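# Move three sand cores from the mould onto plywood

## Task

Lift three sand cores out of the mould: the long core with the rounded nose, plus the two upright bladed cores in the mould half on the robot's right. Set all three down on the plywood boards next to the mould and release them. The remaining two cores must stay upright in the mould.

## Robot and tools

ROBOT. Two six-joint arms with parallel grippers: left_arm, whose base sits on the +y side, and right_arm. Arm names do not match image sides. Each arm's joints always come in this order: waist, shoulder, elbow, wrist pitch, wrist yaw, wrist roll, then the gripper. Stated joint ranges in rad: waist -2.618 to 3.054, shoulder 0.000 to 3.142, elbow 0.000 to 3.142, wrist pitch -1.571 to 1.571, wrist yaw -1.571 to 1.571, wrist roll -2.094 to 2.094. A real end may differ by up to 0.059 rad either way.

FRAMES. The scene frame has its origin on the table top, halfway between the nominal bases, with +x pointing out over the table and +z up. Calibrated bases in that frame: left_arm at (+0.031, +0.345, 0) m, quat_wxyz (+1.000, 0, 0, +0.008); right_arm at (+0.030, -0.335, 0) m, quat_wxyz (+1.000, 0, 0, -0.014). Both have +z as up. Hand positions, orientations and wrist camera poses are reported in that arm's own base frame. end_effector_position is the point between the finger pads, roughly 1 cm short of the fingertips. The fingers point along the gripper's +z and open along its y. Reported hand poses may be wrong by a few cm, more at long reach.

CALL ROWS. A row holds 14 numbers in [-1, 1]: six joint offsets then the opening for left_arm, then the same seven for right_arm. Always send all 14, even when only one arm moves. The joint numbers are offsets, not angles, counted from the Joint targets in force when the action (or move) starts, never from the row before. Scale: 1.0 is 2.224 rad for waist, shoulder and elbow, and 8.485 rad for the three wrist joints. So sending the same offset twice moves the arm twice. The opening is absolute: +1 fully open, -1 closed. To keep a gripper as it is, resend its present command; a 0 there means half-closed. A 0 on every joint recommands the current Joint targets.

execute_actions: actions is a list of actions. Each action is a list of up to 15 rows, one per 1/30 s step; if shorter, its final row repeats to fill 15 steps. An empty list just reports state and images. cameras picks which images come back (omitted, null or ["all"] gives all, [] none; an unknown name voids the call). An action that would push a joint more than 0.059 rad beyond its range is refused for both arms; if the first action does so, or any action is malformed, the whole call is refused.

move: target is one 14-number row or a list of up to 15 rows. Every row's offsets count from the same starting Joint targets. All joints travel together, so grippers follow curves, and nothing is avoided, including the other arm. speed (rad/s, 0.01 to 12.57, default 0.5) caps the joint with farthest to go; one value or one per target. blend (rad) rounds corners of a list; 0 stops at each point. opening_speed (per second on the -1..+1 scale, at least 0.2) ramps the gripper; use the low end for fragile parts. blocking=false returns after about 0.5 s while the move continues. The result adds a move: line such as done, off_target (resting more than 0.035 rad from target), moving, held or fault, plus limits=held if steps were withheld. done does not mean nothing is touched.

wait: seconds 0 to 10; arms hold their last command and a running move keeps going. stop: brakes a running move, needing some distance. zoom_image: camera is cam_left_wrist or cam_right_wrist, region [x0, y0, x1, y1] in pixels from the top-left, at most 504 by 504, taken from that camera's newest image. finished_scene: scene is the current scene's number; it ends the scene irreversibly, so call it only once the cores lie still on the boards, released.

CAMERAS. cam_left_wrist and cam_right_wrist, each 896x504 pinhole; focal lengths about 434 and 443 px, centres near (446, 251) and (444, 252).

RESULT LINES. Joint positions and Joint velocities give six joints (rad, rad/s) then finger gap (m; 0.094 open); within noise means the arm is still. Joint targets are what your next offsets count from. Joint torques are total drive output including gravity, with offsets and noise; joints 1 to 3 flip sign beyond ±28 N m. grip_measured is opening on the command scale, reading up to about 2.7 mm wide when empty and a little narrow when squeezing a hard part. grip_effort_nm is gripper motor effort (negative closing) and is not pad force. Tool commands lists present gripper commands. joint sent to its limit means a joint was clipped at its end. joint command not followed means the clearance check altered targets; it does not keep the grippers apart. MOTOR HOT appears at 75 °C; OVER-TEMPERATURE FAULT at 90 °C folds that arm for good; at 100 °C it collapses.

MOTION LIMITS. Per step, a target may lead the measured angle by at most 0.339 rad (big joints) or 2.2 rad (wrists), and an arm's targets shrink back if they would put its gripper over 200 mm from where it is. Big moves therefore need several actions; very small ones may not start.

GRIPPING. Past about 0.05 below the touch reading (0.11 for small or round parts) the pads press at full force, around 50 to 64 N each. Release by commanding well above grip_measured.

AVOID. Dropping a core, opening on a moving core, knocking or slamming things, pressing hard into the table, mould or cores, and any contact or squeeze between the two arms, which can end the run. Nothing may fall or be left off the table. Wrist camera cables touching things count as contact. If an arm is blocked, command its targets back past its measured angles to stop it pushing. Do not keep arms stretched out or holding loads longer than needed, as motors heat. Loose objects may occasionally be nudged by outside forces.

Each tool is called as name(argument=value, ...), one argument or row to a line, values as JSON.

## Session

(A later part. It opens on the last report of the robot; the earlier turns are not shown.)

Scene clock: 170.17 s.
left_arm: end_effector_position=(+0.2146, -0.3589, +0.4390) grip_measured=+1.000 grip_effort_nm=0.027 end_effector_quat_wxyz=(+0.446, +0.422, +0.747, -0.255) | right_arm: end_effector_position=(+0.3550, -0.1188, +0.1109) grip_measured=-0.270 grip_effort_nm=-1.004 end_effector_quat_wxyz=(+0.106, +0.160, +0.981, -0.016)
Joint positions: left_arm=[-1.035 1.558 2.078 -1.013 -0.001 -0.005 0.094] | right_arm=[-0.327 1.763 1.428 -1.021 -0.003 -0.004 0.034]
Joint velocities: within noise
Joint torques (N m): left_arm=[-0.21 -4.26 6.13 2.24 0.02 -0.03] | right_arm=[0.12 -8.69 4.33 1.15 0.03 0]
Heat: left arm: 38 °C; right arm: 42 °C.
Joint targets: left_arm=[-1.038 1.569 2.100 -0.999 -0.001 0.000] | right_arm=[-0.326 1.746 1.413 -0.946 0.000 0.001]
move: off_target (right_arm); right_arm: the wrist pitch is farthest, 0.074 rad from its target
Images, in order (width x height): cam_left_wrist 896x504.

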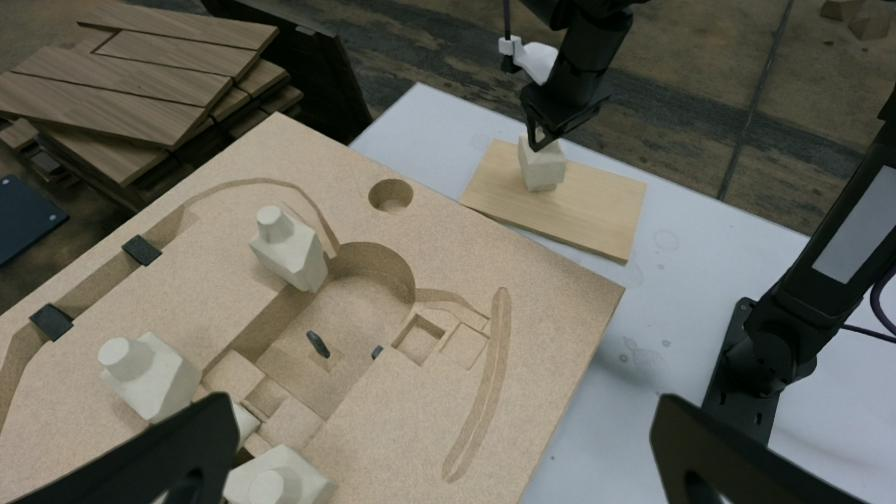

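move(
  target=[
    [0,0,0,0,0,0,1,0,0.003,-0.002,-0.004,0,0,-0.45],
    [0,0,0,0,0,0,1,0,0.003,-0.002,-0.004,0,0,-0.1],
  ],
  speed=0.1,
  opening_speed=0.3,
)

Scene clock: 177.37 s.
left_arm: end_effector_position=(+0.2146, -0.3589, +0.4390) grip_measured=+1.000 grip_effort_nm=0.027 end_effector_quat_wxyz=(+0.446, +0.422, +0.747, -0.255) | right_arm: end_effector_position=(+0.3570, -0.1176, +0.1088) grip_measured=-0.103 grip_effort_nm=0.159 end_effector_quat_wxyz=(+0.110, +0.160, +0.981, -0.012)
Joint positions: left_arm=[-1.035 1.558 2.078 -1.013 -0.001 -0.005 0.094] | right_arm=[-0.327 1.763 1.417 -1.003 -0.013 -0.003 0.042]
Joint velocities: within noise
Joint torques (N m): left_arm=[-0.13 -4.3 6.12 2.25 0.04 0] | right_arm=[0.1 -8.09 4.86 0.67 0.11 0]
Heat: left arm: 38 °C; right arm: 42 °C.
Joint targets: left_arm=[-1.038 1.569 2.100 -0.999 -0.001 0.000] | right_arm=[-0.326 1.753 1.409 -0.980 0.000 0.001]
move: done; target 2's new numbers were sent with right_arm's wrist pitch 0.040 rad from that target

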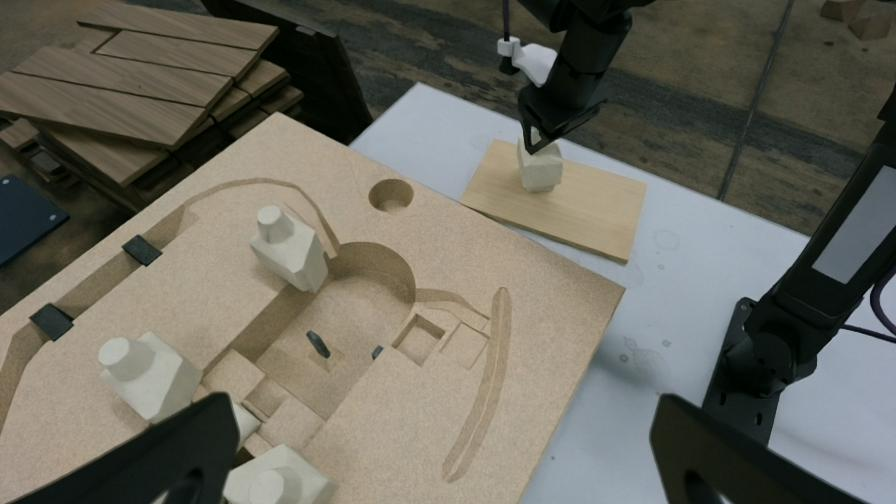

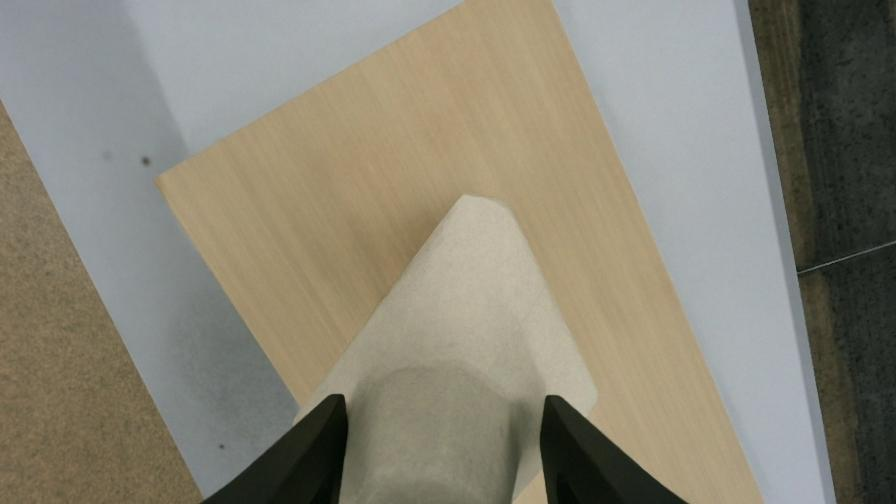

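move(
  target=[0,0,0,0,0,0,1,0,0,0,0,0,0,0.4],
  opening_speed=0.4,
)

zoom_image(
  camera="cam_left_wrist",
  region=[460, 80, 660, 260],
)

Scene clock: 181.80 s.
left_arm: end_effector_position=(+0.2146, -0.3589, +0.4390) grip_measured=+1.000 grip_effort_nm=0.027 end_effector_quat_wxyz=(+0.446, +0.422, +0.747, -0.255) | right_arm: end_effector_position=(+0.3570, -0.1176, +0.1088) grip_measured=+0.397 grip_effort_nm=0.173 end_effector_quat_wxyz=(+0.110, +0.160, +0.981, -0.012)
Joint positions: left_arm=[-1.035 1.558 2.078 -1.013 -0.001 -0.005 0.094] | right_arm=[-0.327 1.763 1.417 -1.003 -0.013 -0.003 0.066]
Joint velocities: within noise
Joint torques (N m): left_arm=[-0.23 -4.26 6.04 2.25 0.04 0.01] | right_arm=[0.12 -8.09 4.86 0.69 0.12 0.01]
Heat: left arm: 38 °C; right arm: 42 °C.
Joint targets: left_arm=[-1.038 1.569 2.100 -0.999 -0.001 0.000] | right_arm=[-0.326 1.753 1.409 -0.980 0.000 0.001]
move: done

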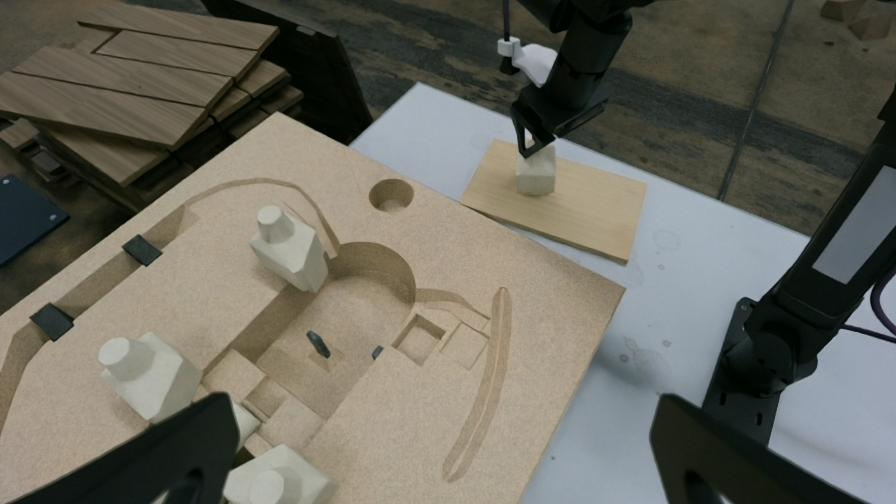

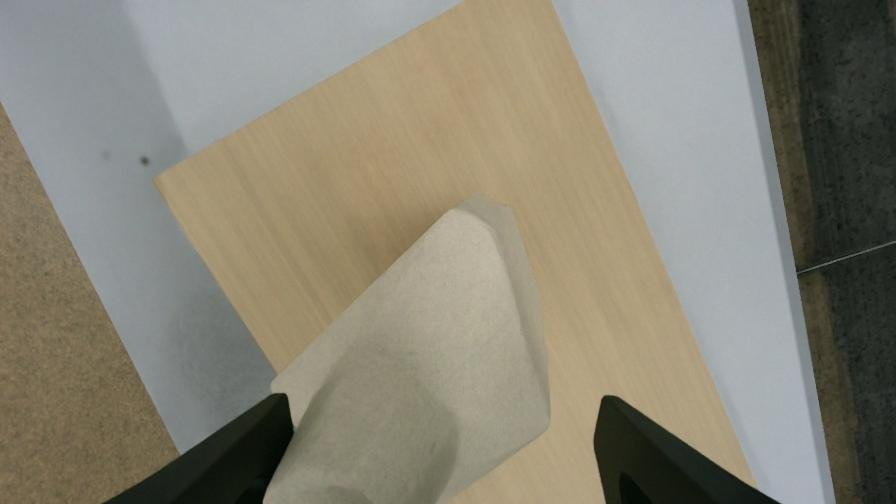

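Scaled by 2.520.

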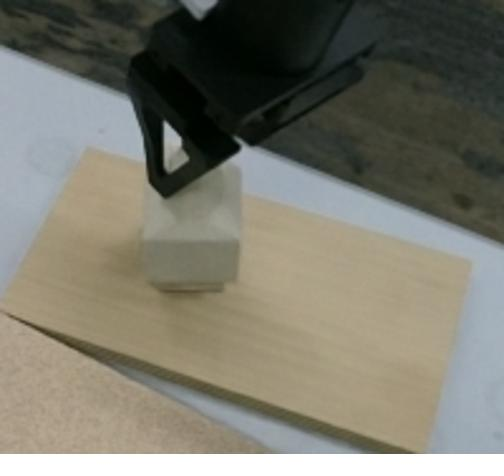

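move(
  target=[0,0,0,0,0,0,1,0,0,0,0,0,0,-0.45],
  opening_speed=0.3,
  cameras=["cam_right_wrist"],
)

Scene clock: 237.30 s.
left_arm: end_effector_position=(+0.2146, -0.3589, +0.4390) grip_measured=+1.000 grip_effort_nm=0.037 end_effector_quat_wxyz=(+0.446, +0.422, +0.747, -0.255) | right_arm: end_effector_position=(+0.3573, -0.1169, +0.1088) grip_measured=-0.321 grip_effort_nm=-1.004 end_effector_quat_wxyz=(+0.111, +0.159, +0.981, -0.010)
Joint positions: left_arm=[-1.035 1.558 2.078 -1.013 -0.001 -0.005 0.094] | right_arm=[-0.327 1.763 1.417 -1.002 -0.017 -0.003 0.032]
Joint velocities: within noise
Joint torques (N m): left_arm=[-0.21 -4.3 6.05 2.26 0.02 -0.02] | right_arm=[0.12 -8.09 4.89 0.67 0.15 0.01]
Heat: left arm: 40 °C; right arm: 43 °C.
Joint targets: left_arm=[-1.038 1.569 2.100 -0.999 -0.001 0.000] | right_arm=[-0.326 1.753 1.409 -0.980 0.000 0.001]
move: done
Images, in order (width x height): cam_right_wrist 896x504.

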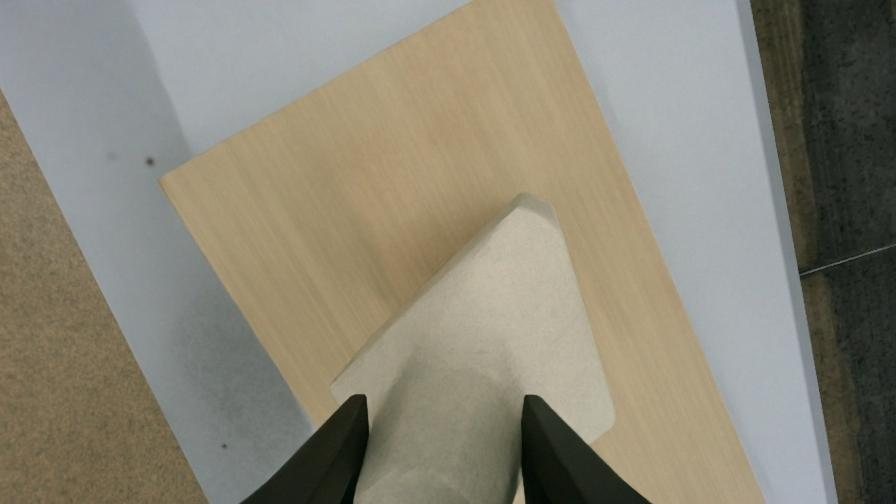

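move(
  target=[
    [0,0,0,0,0,0,1,0,-0.0018,0.1016,-0.0253,0,0,-0.45],
    [0,0,0,0,0,0,1,0,0.038,0.2855,-0.0631,0,0,-0.45],
  ],
  speed=0.3,
  blend=0.05,
)

move(
  target=[0,0,0,0,0,0,1,-0.2266,-0.081,-0.3194,0.06,-0.1332,0,-0.45],
  speed=0.5,
)

zoom_image(
  camera="cam_left_wrist",
  region=[420, 0, 720, 260],
)

Scene clock: 253.53 s.
left_arm: end_effector_position=(+0.2146, -0.3590, +0.4391) grip_measured=+1.000 grip_effort_nm=0.032 end_effector_quat_wxyz=(+0.446, +0.422, +0.747, -0.255) | right_arm: end_effector_position=(+0.3559, -0.1180, +0.2306) grip_measured=-0.325 grip_effort_nm=-1.009 end_effector_quat_wxyz=(+0.109, +0.160, +0.981, -0.014)
Joint positions: left_arm=[-1.035 1.558 2.078 -1.013 -0.001 -0.005 0.094] | right_arm=[-0.327 1.836 2.003 -1.517 -0.009 -0.003 0.032]
Joint velocities: within noise
Joint torques (N m): left_arm=[-0.18 -4.3 6.16 2.23 0.01 0.01] | right_arm=[0.08 -7.36 8.31 0.49 0.07 0.01]
Heat: left arm: 41 °C; right arm: 43 °C.
Joint targets: left_arm=[-1.038 1.569 2.100 -0.998 -0.001 0.000] | right_arm=[-0.326 1.837 2.044 -1.516 0.000 0.001]
move: off_target (right_arm); right_arm: the elbow is farthest, 0.042 rad from its target

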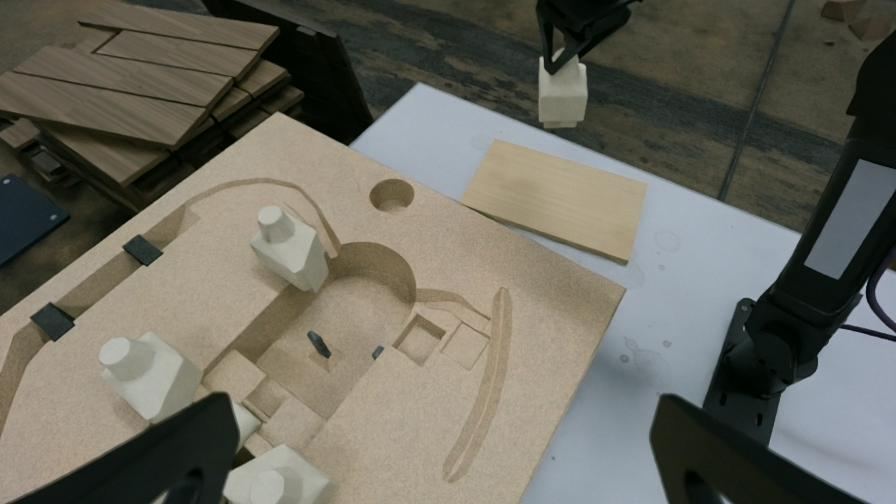

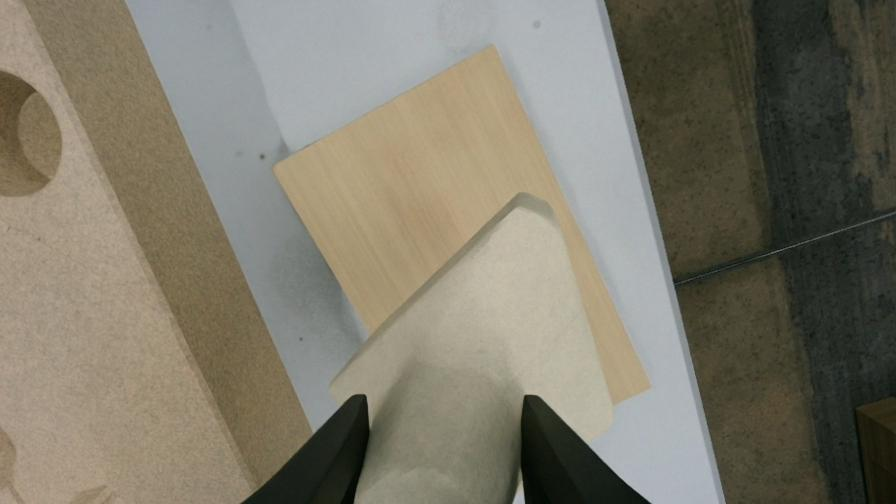

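Scene clock: 256.57 s.
left_arm: end_effector_position=(+0.2146, -0.3590, +0.4391) grip_measured=+1.000 grip_effort_nm=0.032 end_effector_quat_wxyz=(+0.446, +0.422, +0.747, -0.255) | right_arm: end_effector_position=(+0.3387, -0.1384, +0.1886) grip_measured=-0.324 grip_effort_nm=-1.004 end_effector_quat_wxyz=(+0.264, +0.310, +0.806, +0.429)
Joint positions: left_arm=[-1.035 1.558 2.078 -1.013 -0.001 -0.005 0.094] | right_arm=[-0.827 1.708 1.331 -1.034 -1.049 -0.001 0.032]
Joint velocities: within noise
Joint torques (N m): left_arm=[-0.21 -4.25 6.11 2.24 0.03 0.01] | right_arm=[-0.2 -10.88 5.5 0.58 -1.2 -0.01]
Heat: left arm: 41 °C; right arm: 44 °C.
Joint targets: left_arm=[-1.038 1.569 2.100 -0.998 -0.001 0.000] | right_arm=[-0.830 1.657 1.333 -1.007 -1.130 0.001]
move: off_target (right_arm); right_arm: the wrist yaw is farthest, 0.082 rad from its target

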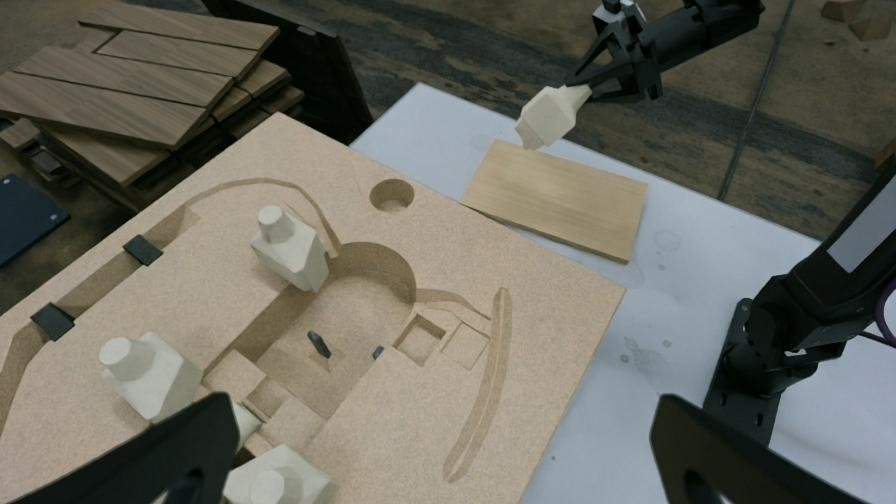

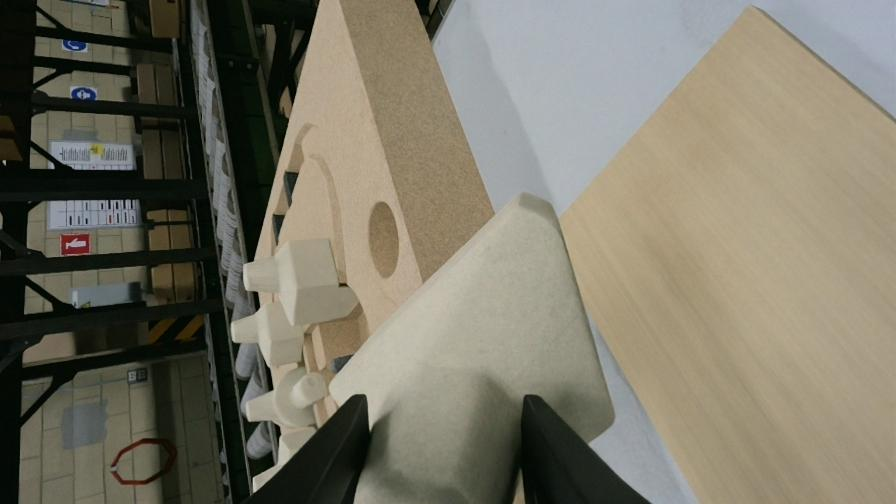

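Scaled by 1.680.

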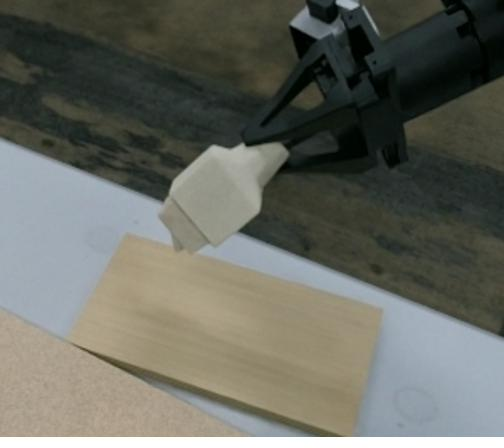

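move(
  target=[0,0,0,0,0,0,1,0,0.0342,-0.0962,0.0343,-0.0083,0,-0.45],
  speed=0.3,
)

zoom_image(
  camera="cam_left_wrist",
  region=[460, 0, 720, 260],
)

Scene clock: 262.27 s.
left_arm: end_effector_position=(+0.2146, -0.3590, +0.4391) grip_measured=+1.000 grip_effort_nm=0.032 end_effector_quat_wxyz=(+0.446, +0.422, +0.747, -0.255) | right_arm: end_effector_position=(+0.3402, -0.1316, +0.1400) grip_measured=-0.324 grip_effort_nm=-1.004 end_effector_quat_wxyz=(+0.290, +0.290, +0.794, +0.448)
Joint positions: left_arm=[-1.035 1.558 2.078 -1.013 -0.001 -0.005 0.094] | right_arm=[-0.827 1.735 1.115 -0.747 -1.117 0.001 0.032]
Joint velocities: within noise
Joint torques (N m): left_arm=[-0.16 -4.25 6.16 2.26 0.03 0.02] | right_arm=[-0.28 -6.87 5.42 0.68 -1.22 -0.05]
Heat: left arm: 41 °C; right arm: 45 °C.
Joint targets: left_arm=[-1.038 1.569 2.100 -0.999 -0.001 0.000] | right_arm=[-0.830 1.733 1.119 -0.716 -1.201 0.000]
move: off_target (right_arm); right_arm: the wrist yaw is farthest, 0.084 rad from its target

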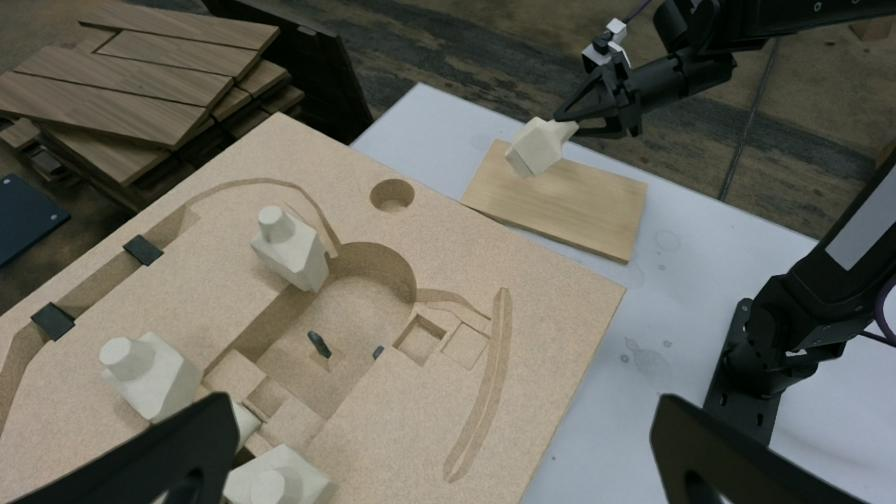

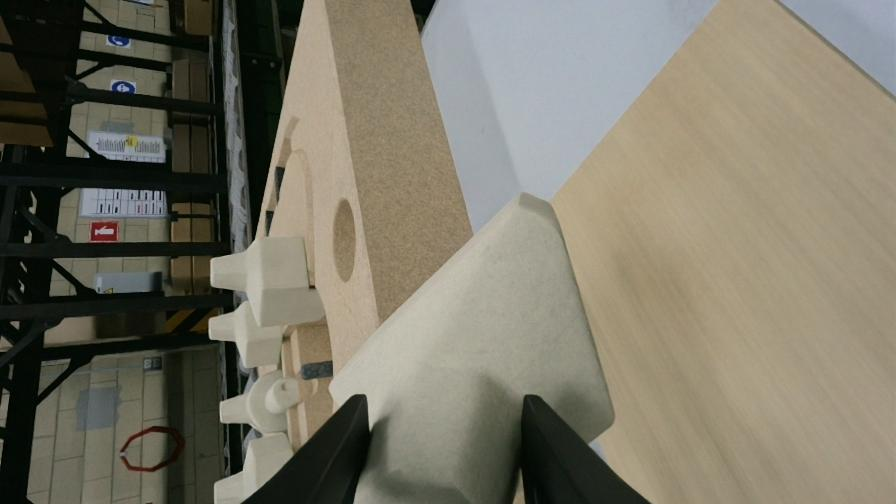

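Scaled by 1.938.

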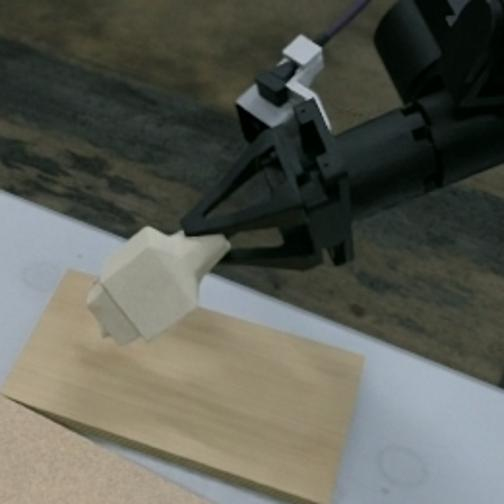

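move(
  target=[0,0,0,0,0,0,1,0,0.0619,-0.0571,0.0306,-0.0212,0,-0.45],
  speed=0.2,
)

zoom_image(
  camera="cam_left_wrist",
  region=[460, 0, 720, 260],
)

Scene clock: 269.33 s.
left_arm: end_effector_position=(+0.2146, -0.3590, +0.4391) grip_measured=+1.000 grip_effort_nm=0.042 end_effector_quat_wxyz=(+0.446, +0.422, +0.747, -0.255) | right_arm: end_effector_position=(+0.3464, -0.1220, +0.1034) grip_measured=-0.324 grip_effort_nm=-1.009 end_effector_quat_wxyz=(+0.314, +0.264, +0.752, +0.515)
Joint positions: left_arm=[-1.035 1.558 2.078 -1.013 -0.001 -0.005 0.094] | right_arm=[-0.827 1.87 0.99 -0.487 -1.29 0.003 0.032]
Joint velocities: within noise
Joint torques (N m): left_arm=[-0.21 -4.23 6.15 2.27 0 -0.01] | right_arm=[-0.25 -7.12 4.6 0.67 -1.35 -0.07]
Heat: left arm: 42 °C; right arm: 44 °C.
Joint targets: left_arm=[-1.038 1.569 2.100 -0.999 -0.001 0.000] | right_arm=[-0.830 1.871 0.992 -0.456 -1.380 0.001]
move: off_target (right_arm); right_arm: the wrist yaw is farthest, 0.091 rad from its target

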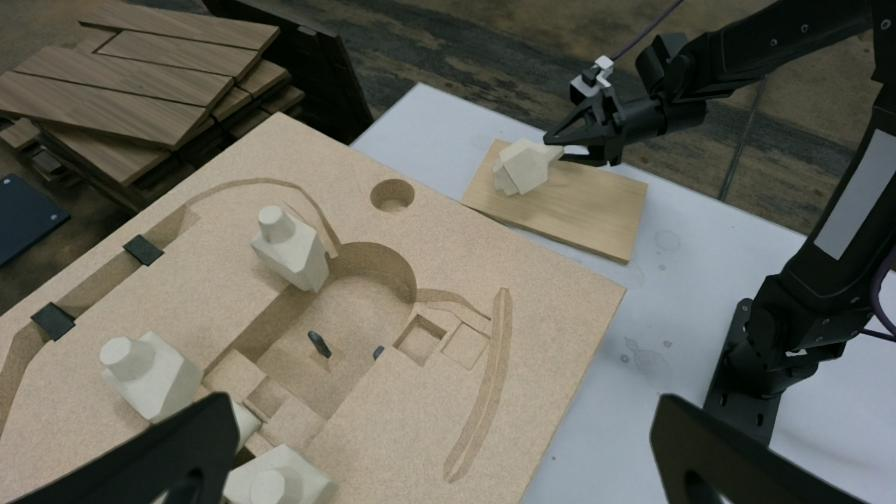

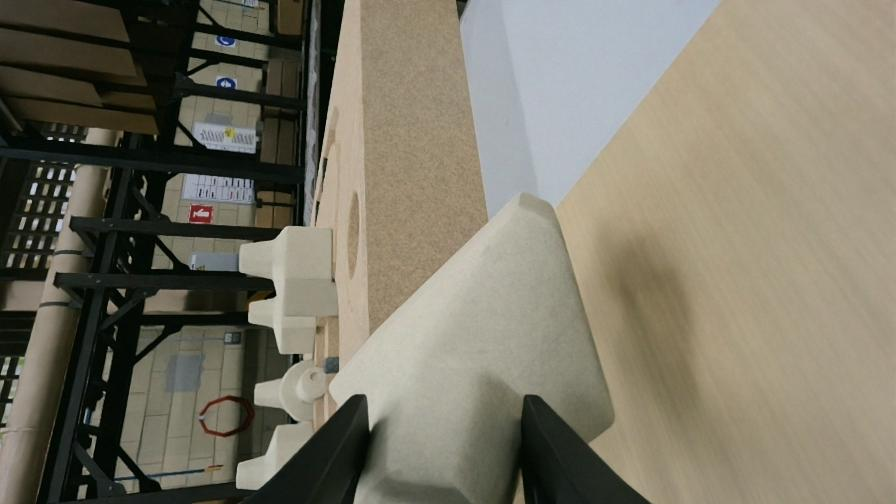

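Scaled by 1.938.

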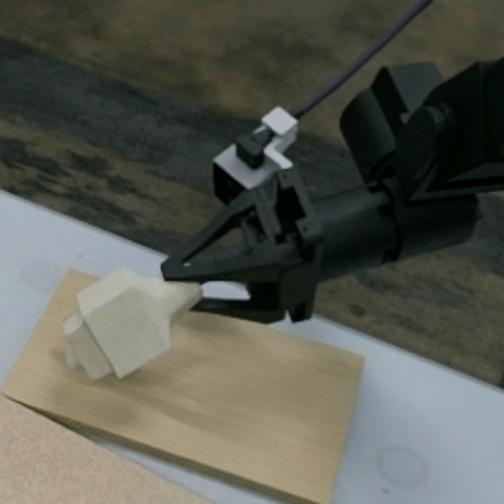

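move(
  target=[0,0,0,0,0,0,1,0,0.0265,-0.0244,0.0131,0,0,-0.45],
  speed=0.12,
)

zoom_image(
  camera="cam_left_wrist",
  region=[460, 0, 720, 260],
)

Scene clock: 272.87 s.
left_arm: end_effector_position=(+0.2146, -0.3590, +0.4391) grip_measured=+1.000 grip_effort_nm=0.032 end_effector_quat_wxyz=(+0.446, +0.422, +0.747, -0.255) | right_arm: end_effector_position=(+0.3461, -0.1181, +0.0913) grip_measured=-0.324 grip_effort_nm=-1.009 end_effector_quat_wxyz=(+0.327, +0.251, +0.738, +0.534)
Joint positions: left_arm=[-1.035 1.558 2.078 -1.013 -0.001 -0.005 0.094] | right_arm=[-0.827 1.917 0.944 -0.375 -1.348 0.007 0.032]
Joint velocities: within noise
Joint torques (N m): left_arm=[-0.2 -4.25 6.16 2.25 0.03 0.01] | right_arm=[-0.24 -6.3 3.7 0.67 -0.78 -0.1]
Heat: left arm: 42 °C; right arm: 43 °C.
Joint targets: left_arm=[-1.038 1.569 2.100 -0.999 -0.001 0.000] | right_arm=[-0.830 1.930 0.938 -0.345 -1.381 0.001]
move: done

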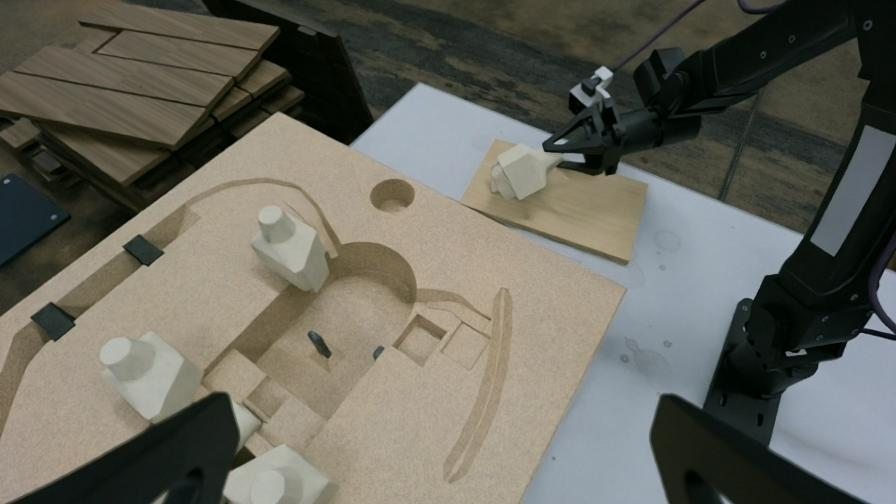

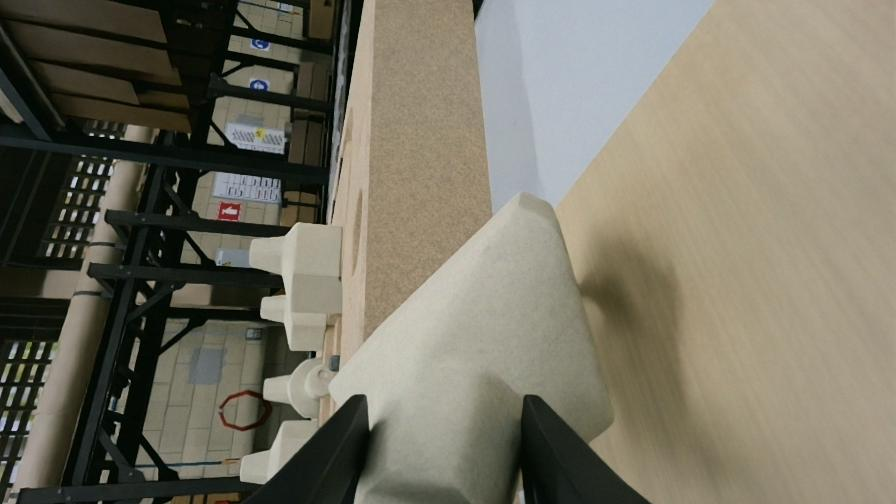

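Scaled by 1.938.

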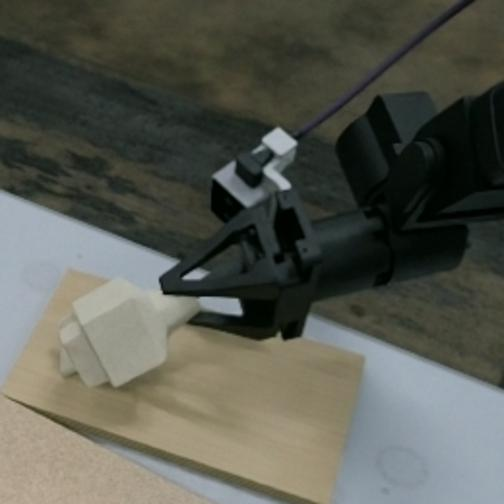

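move(
  target=[
    [0,0,0,0,0,0,1,0,0.009,-0.009,0.0047,-0.005,0,-0.45],
    [0,0,0,0,0,0,1,0,0.009,-0.009,0.0047,-0.005,0,0.1],
  ],
  speed=0.12,
  opening_speed=0.25,
)

zoom_image(
  camera="cam_left_wrist",
  region=[460, 0, 720, 260],
)

Scene clock: 278.70 s.
left_arm: end_effector_position=(+0.2146, -0.3590, +0.4391) grip_measured=+1.000 grip_effort_nm=0.032 end_effector_quat_wxyz=(+0.446, +0.422, +0.747, -0.255) | right_arm: end_effector_position=(+0.3456, -0.1150, +0.0906) grip_measured=+0.097 grip_effort_nm=0.183 end_effector_quat_wxyz=(+0.336, +0.241, +0.725, +0.552)
Joint positions: left_arm=[-1.035 1.558 2.078 -1.013 -0.001 -0.005 0.094] | right_arm=[-0.828 1.94 0.926 -0.325 -1.4 0.009 0.052]
Joint velocities: within noise
Joint torques (N m): left_arm=[-0.23 -4.22 6.11 2.24 0.01 -0.01] | right_arm=[-0.23 -6.54 3.47 0.57 -0.69 -0.14]
Heat: left arm: 42 °C; right arm: 42 °C.
Joint targets: left_arm=[-1.038 1.569 2.100 -0.999 -0.001 0.000] | right_arm=[-0.830 1.950 0.918 -0.305 -1.423 0.001]
move: done; target 2's new numbers were sent with right_arm's wrist yaw 0.040 rad from that target

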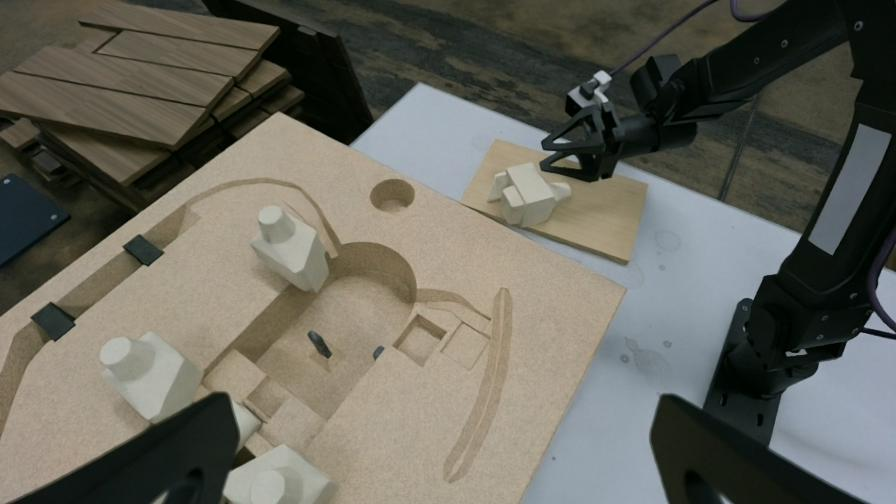

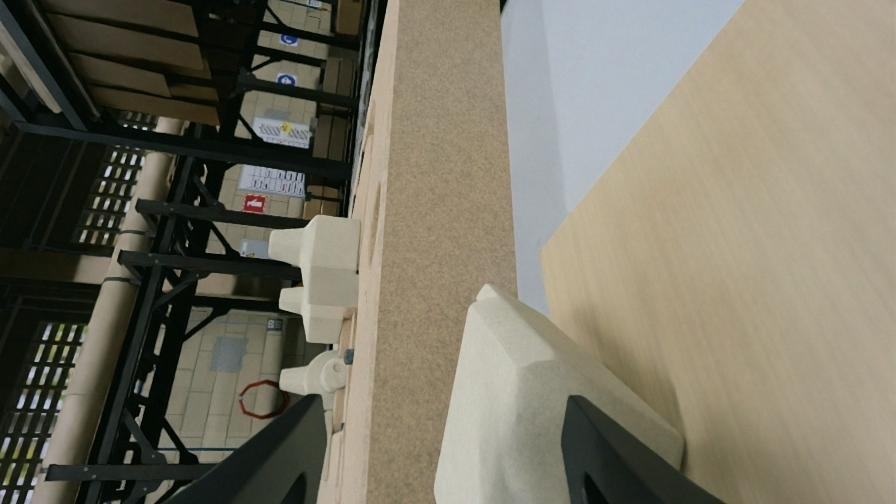

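Scaled by 1.938.

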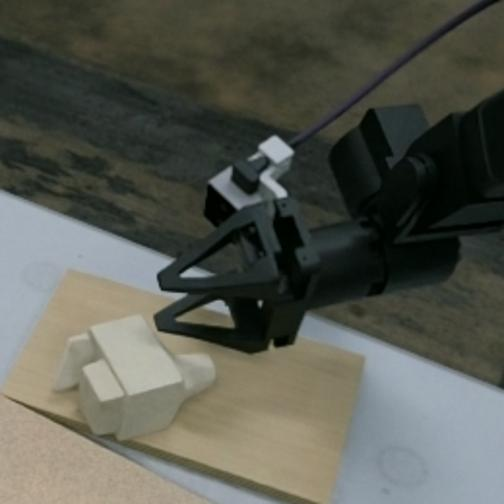

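move(
  target=[
    [0.03,0,0,0,0,0,1,0,-0.0976,0.0904,-0.0484,0,0,0.2],
    [0.13,0,0,-0.02,0,0,1,0.5396,-0.0339,0.4213,-0.0513,0.1677,0,1],
  ],
  speed=[0.4,0.8],
  blend=0.05,
)

Scene clock: 296.00 s.
left_arm: end_effector_position=(+0.2906, -0.2721, +0.4075) grip_measured=+1.000 grip_effort_nm=0.032 end_effector_quat_wxyz=(+0.416, +0.327, +0.832, -0.166) | right_arm: end_effector_position=(+0.4845, +0.1929, +0.2517) grip_measured=+0.997 grip_effort_nm=0.173 end_effector_quat_wxyz=(+0.385, -0.169, +0.904, +0.077)
Joint positions: left_arm=[-0.755 1.558 2.078 -1.163 -0.001 -0.005 0.094] | right_arm=[0.375 1.86 1.827 -0.731 -0.005 0.007 0.094]
Joint velocities: within noise
Joint torques (N m): left_arm=[0.54 -4.22 6 1.9 0.04 -0.01] | right_arm=[-0.53 -7.57 8.31 1.15 0.03 -0.11]
Heat: left arm: 42 °C; right arm: 40 °C.
Joint targets: left_arm=[-0.749 1.569 2.100 -1.168 0.000 0.000] | right_arm=[0.371 1.874 1.855 -0.740 0.000 0.000]
move: done

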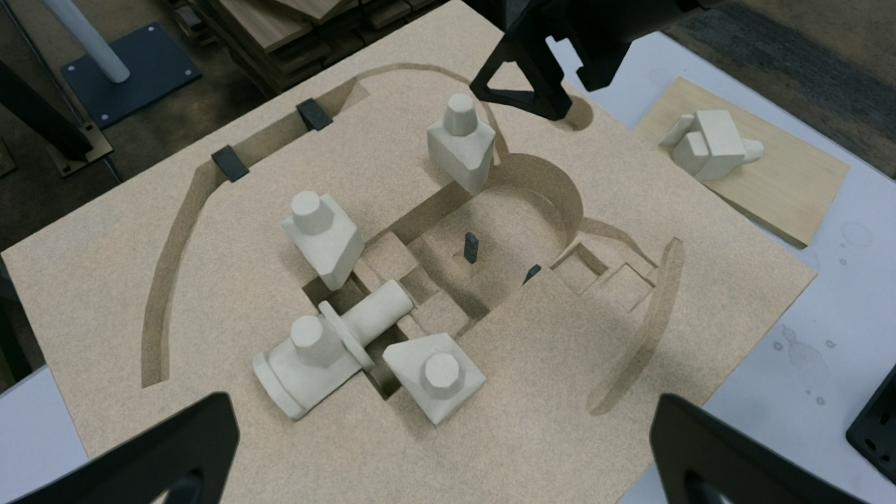

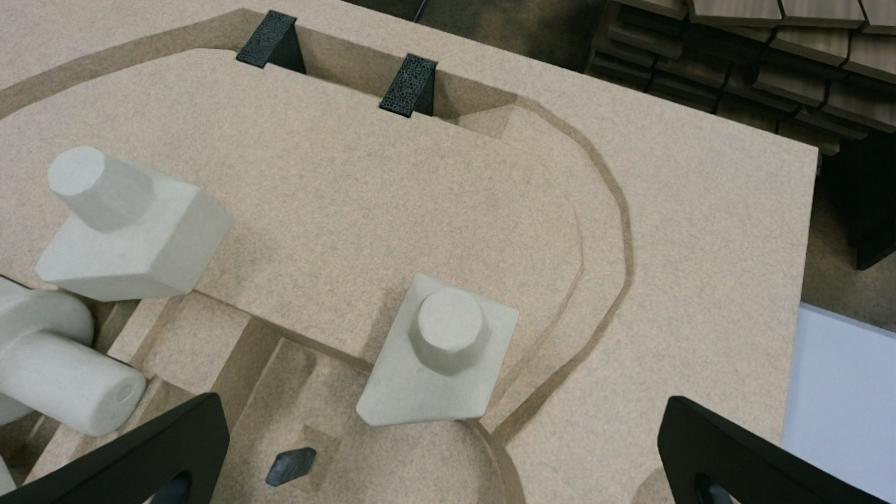

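move(
  target=[
    [0,0,0,0,0,0,1,-0.0027,-0.0105,-0.0987,0.023,0,0,1],
    [0,0,0,0,0,0,1,-0.0027,0.075,-0.059,0.035,0,0,1],
  ],
  speed=[0.4,0.15],
)

zoom_image(
  camera="cam_left_wrist",
  region=[380, 0, 640, 240],
)

Scene clock: 306.43 s.
left_arm: end_effector_position=(+0.2906, -0.2720, +0.4075) grip_measured=+1.000 grip_effort_nm=0.027 end_effector_quat_wxyz=(+0.416, +0.327, +0.832, -0.166) | right_arm: end_effector_position=(+0.5202, +0.2045, +0.1509) grip_measured=+0.997 grip_effort_nm=0.178 end_effector_quat_wxyz=(+0.365, -0.169, +0.913, +0.072)
Joint positions: left_arm=[-0.755 1.558 2.078 -1.164 -0.001 -0.005 0.094] | right_arm=[0.371 2.028 1.689 -0.47 -0.005 0.007 0.094]
Joint velocities: within noise
Joint torques (N m): left_arm=[0.49 -4.05 5.96 1.9 0.05 -0.01] | right_arm=[-0.61 -8.99 8.94 1.44 0.03 -0.11]
Heat: left arm: 42 °C; right arm: 42 °C.
Joint targets: left_arm=[-0.749 1.569 2.100 -1.168 0.000 0.000] | right_arm=[0.365 2.041 1.724 -0.443 0.000 0.000]
move: done

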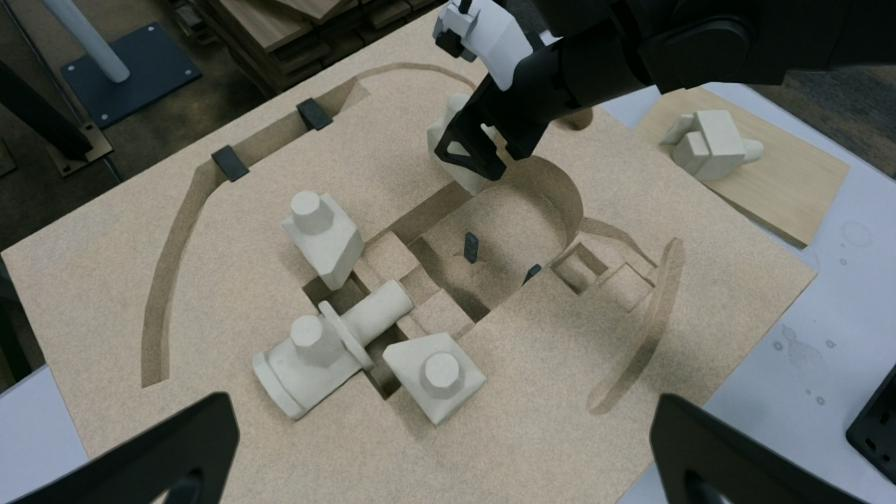

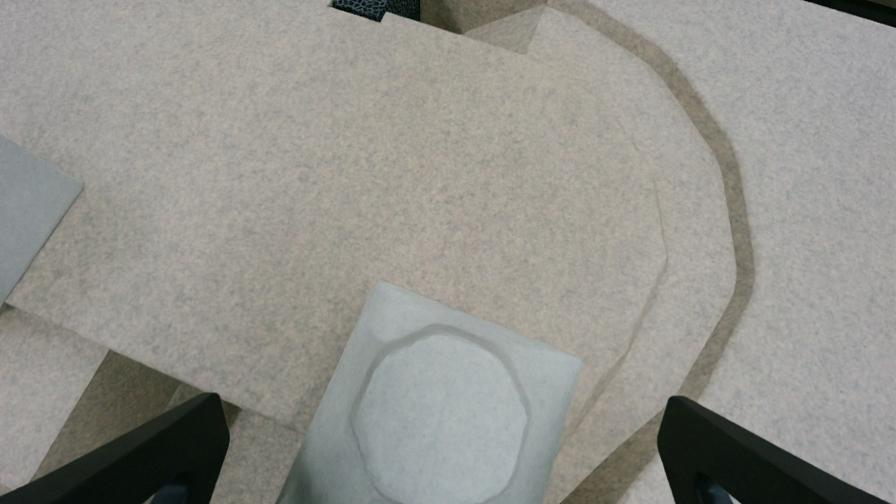

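Scaled by 1.938.

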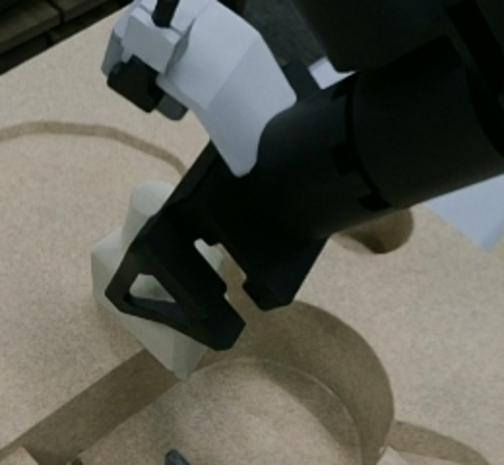

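move(
  target=[
    [0,0,0,0,0,0,1,0.0005,0.0166,0.0247,-0.0005,0,0,1],
    [0,0,0,0,0,0,1,0.0005,0.0166,0.0247,-0.0005,0,0,-0.1],
  ],
  speed=0.15,
  opening_speed=1,
  cameras=["cam_right_wrist"],
)

Scene clock: 313.73 s.
left_arm: end_effector_position=(+0.2906, -0.2720, +0.4075) grip_measured=+1.000 grip_effort_nm=0.042 end_effector_quat_wxyz=(+0.416, +0.327, +0.832, -0.166) | right_arm: end_effector_position=(+0.5320, +0.2090, +0.1566) grip_measured=-0.097 grip_effort_nm=-0.129 end_effector_quat_wxyz=(+0.376, -0.168, +0.908, +0.074)
Joint positions: left_arm=[-0.755 1.558 2.078 -1.164 -0.001 -0.005 0.094] | right_arm=[0.371 2.061 1.745 -0.469 -0.004 0.007 0.042]
Joint velocities: within noise
Joint torques (N m): left_arm=[0.53 -4.12 6.08 1.91 0.03 -0.02] | right_arm=[-0.5 -8.99 8.91 1.41 0.03 -0.12]
Heat: left arm: 43 °C; right arm: 43 °C.
Joint targets: left_arm=[-0.749 1.569 2.100 -1.168 0.000 0.000] | right_arm=[0.366 2.078 1.779 -0.447 0.000 0.000]
move: done
Images, in order (width x height): cam_right_wrist 896x504.

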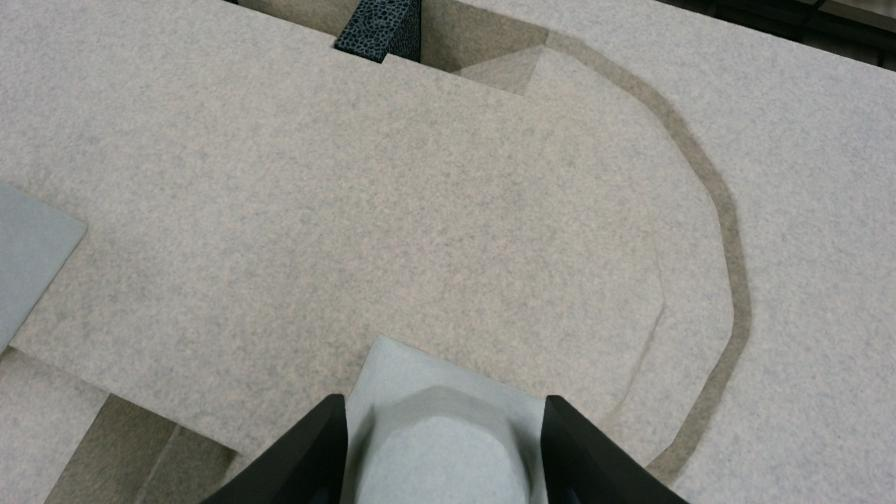

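move(
  target=[0,0,0,0,0,0,1,0,0,0,0,0,0,-0.45],
  opening_speed=0.25,
  cameras=[],
)

move(
  target=[
    [0,0,0,0,0,0,1,0,0.0016,0.074,-0.0206,0,0,-0.45],
    [0,0,0,0,0,0,1,0,0.0193,0.1739,-0.0422,0,0,-0.45],
  ],
  speed=[0.15,0.3],
  blend=0.03,
)

Scene clock: 320.37 s.
left_arm: end_effector_position=(+0.2906, -0.2720, +0.4075) grip_measured=+1.000 grip_effort_nm=0.027 end_effector_quat_wxyz=(+0.416, +0.327, +0.832, -0.166) | right_arm: end_effector_position=(+0.5320, +0.2090, +0.1566) grip_measured=-0.267 grip_effort_nm=-1.009 end_effector_quat_wxyz=(+0.376, -0.169, +0.908, +0.073)
Joint positions: left_arm=[-0.755 1.558 2.078 -1.164 -0.001 -0.005 0.094] | right_arm=[0.371 2.061 1.745 -0.469 -0.004 0.005 0.034]
Joint velocities: within noise
Joint torques (N m): left_arm=[0.58 -4.11 6.01 1.91 0.04 -0.02] | right_arm=[-0.49 -8.99 8.9 1.4 0.03 -0.09]
Heat: left arm: 43 °C; right arm: 45 °C.
Joint targets: left_arm=[-0.749 1.569 2.100 -1.168 0.000 0.000] | right_arm=[0.366 2.078 1.779 -0.447 0.000 0.001]
move: done
No camera images: "cameras" was empty.

Scene clock: 322.93 s.
left_arm: end_effector_position=(+0.2906, -0.2720, +0.4075) grip_measured=+1.000 grip_effort_nm=0.037 end_effector_quat_wxyz=(+0.416, +0.327, +0.832, -0.166) | right_arm: end_effector_position=(+0.5288, +0.2074, +0.2175) grip_measured=-0.269 grip_effort_nm=-1.004 end_effector_quat_wxyz=(+0.349, -0.170, +0.919, +0.067)
Joint positions: left_arm=[-0.755 1.558 2.078 -1.164 -0.001 -0.005 0.094] | right_arm=[0.371 2.12 2.118 -0.842 -0.002 0.005 0.034]
Joint velocities: within noise
Joint torques (N m): left_arm=[0.53 -4.16 6.05 1.9 0.03 0] | right_arm=[-0.5 -10.45 9.81 1.48 0.01 -0.1]
Heat: left arm: 43 °C; right arm: 45 °C.
Joint targets: left_arm=[-0.749 1.569 2.100 -1.168 0.000 0.000] | right_arm=[0.366 2.121 2.166 -0.805 0.000 0.001]
move: off_target (right_arm); right_arm: the elbow is farthest, 0.048 rad from its target

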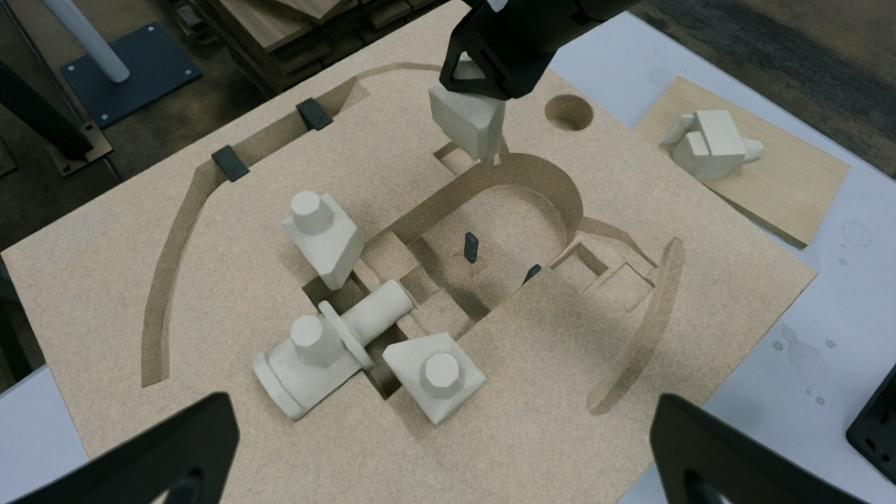

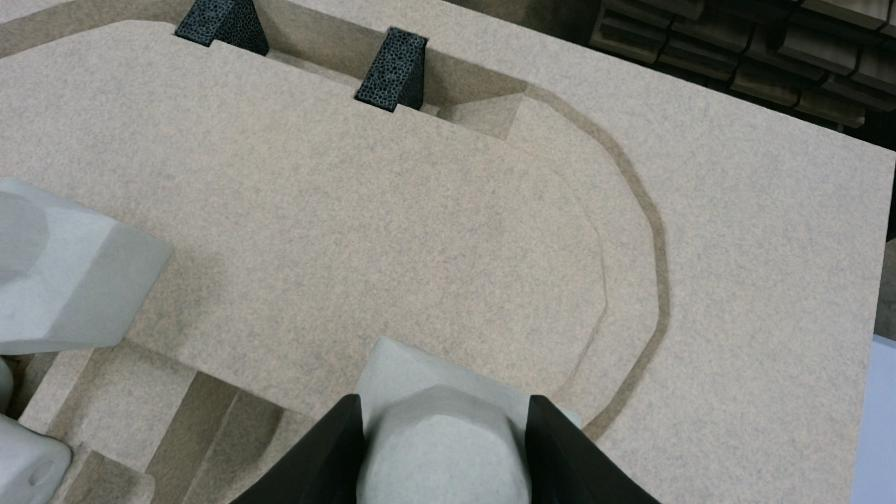

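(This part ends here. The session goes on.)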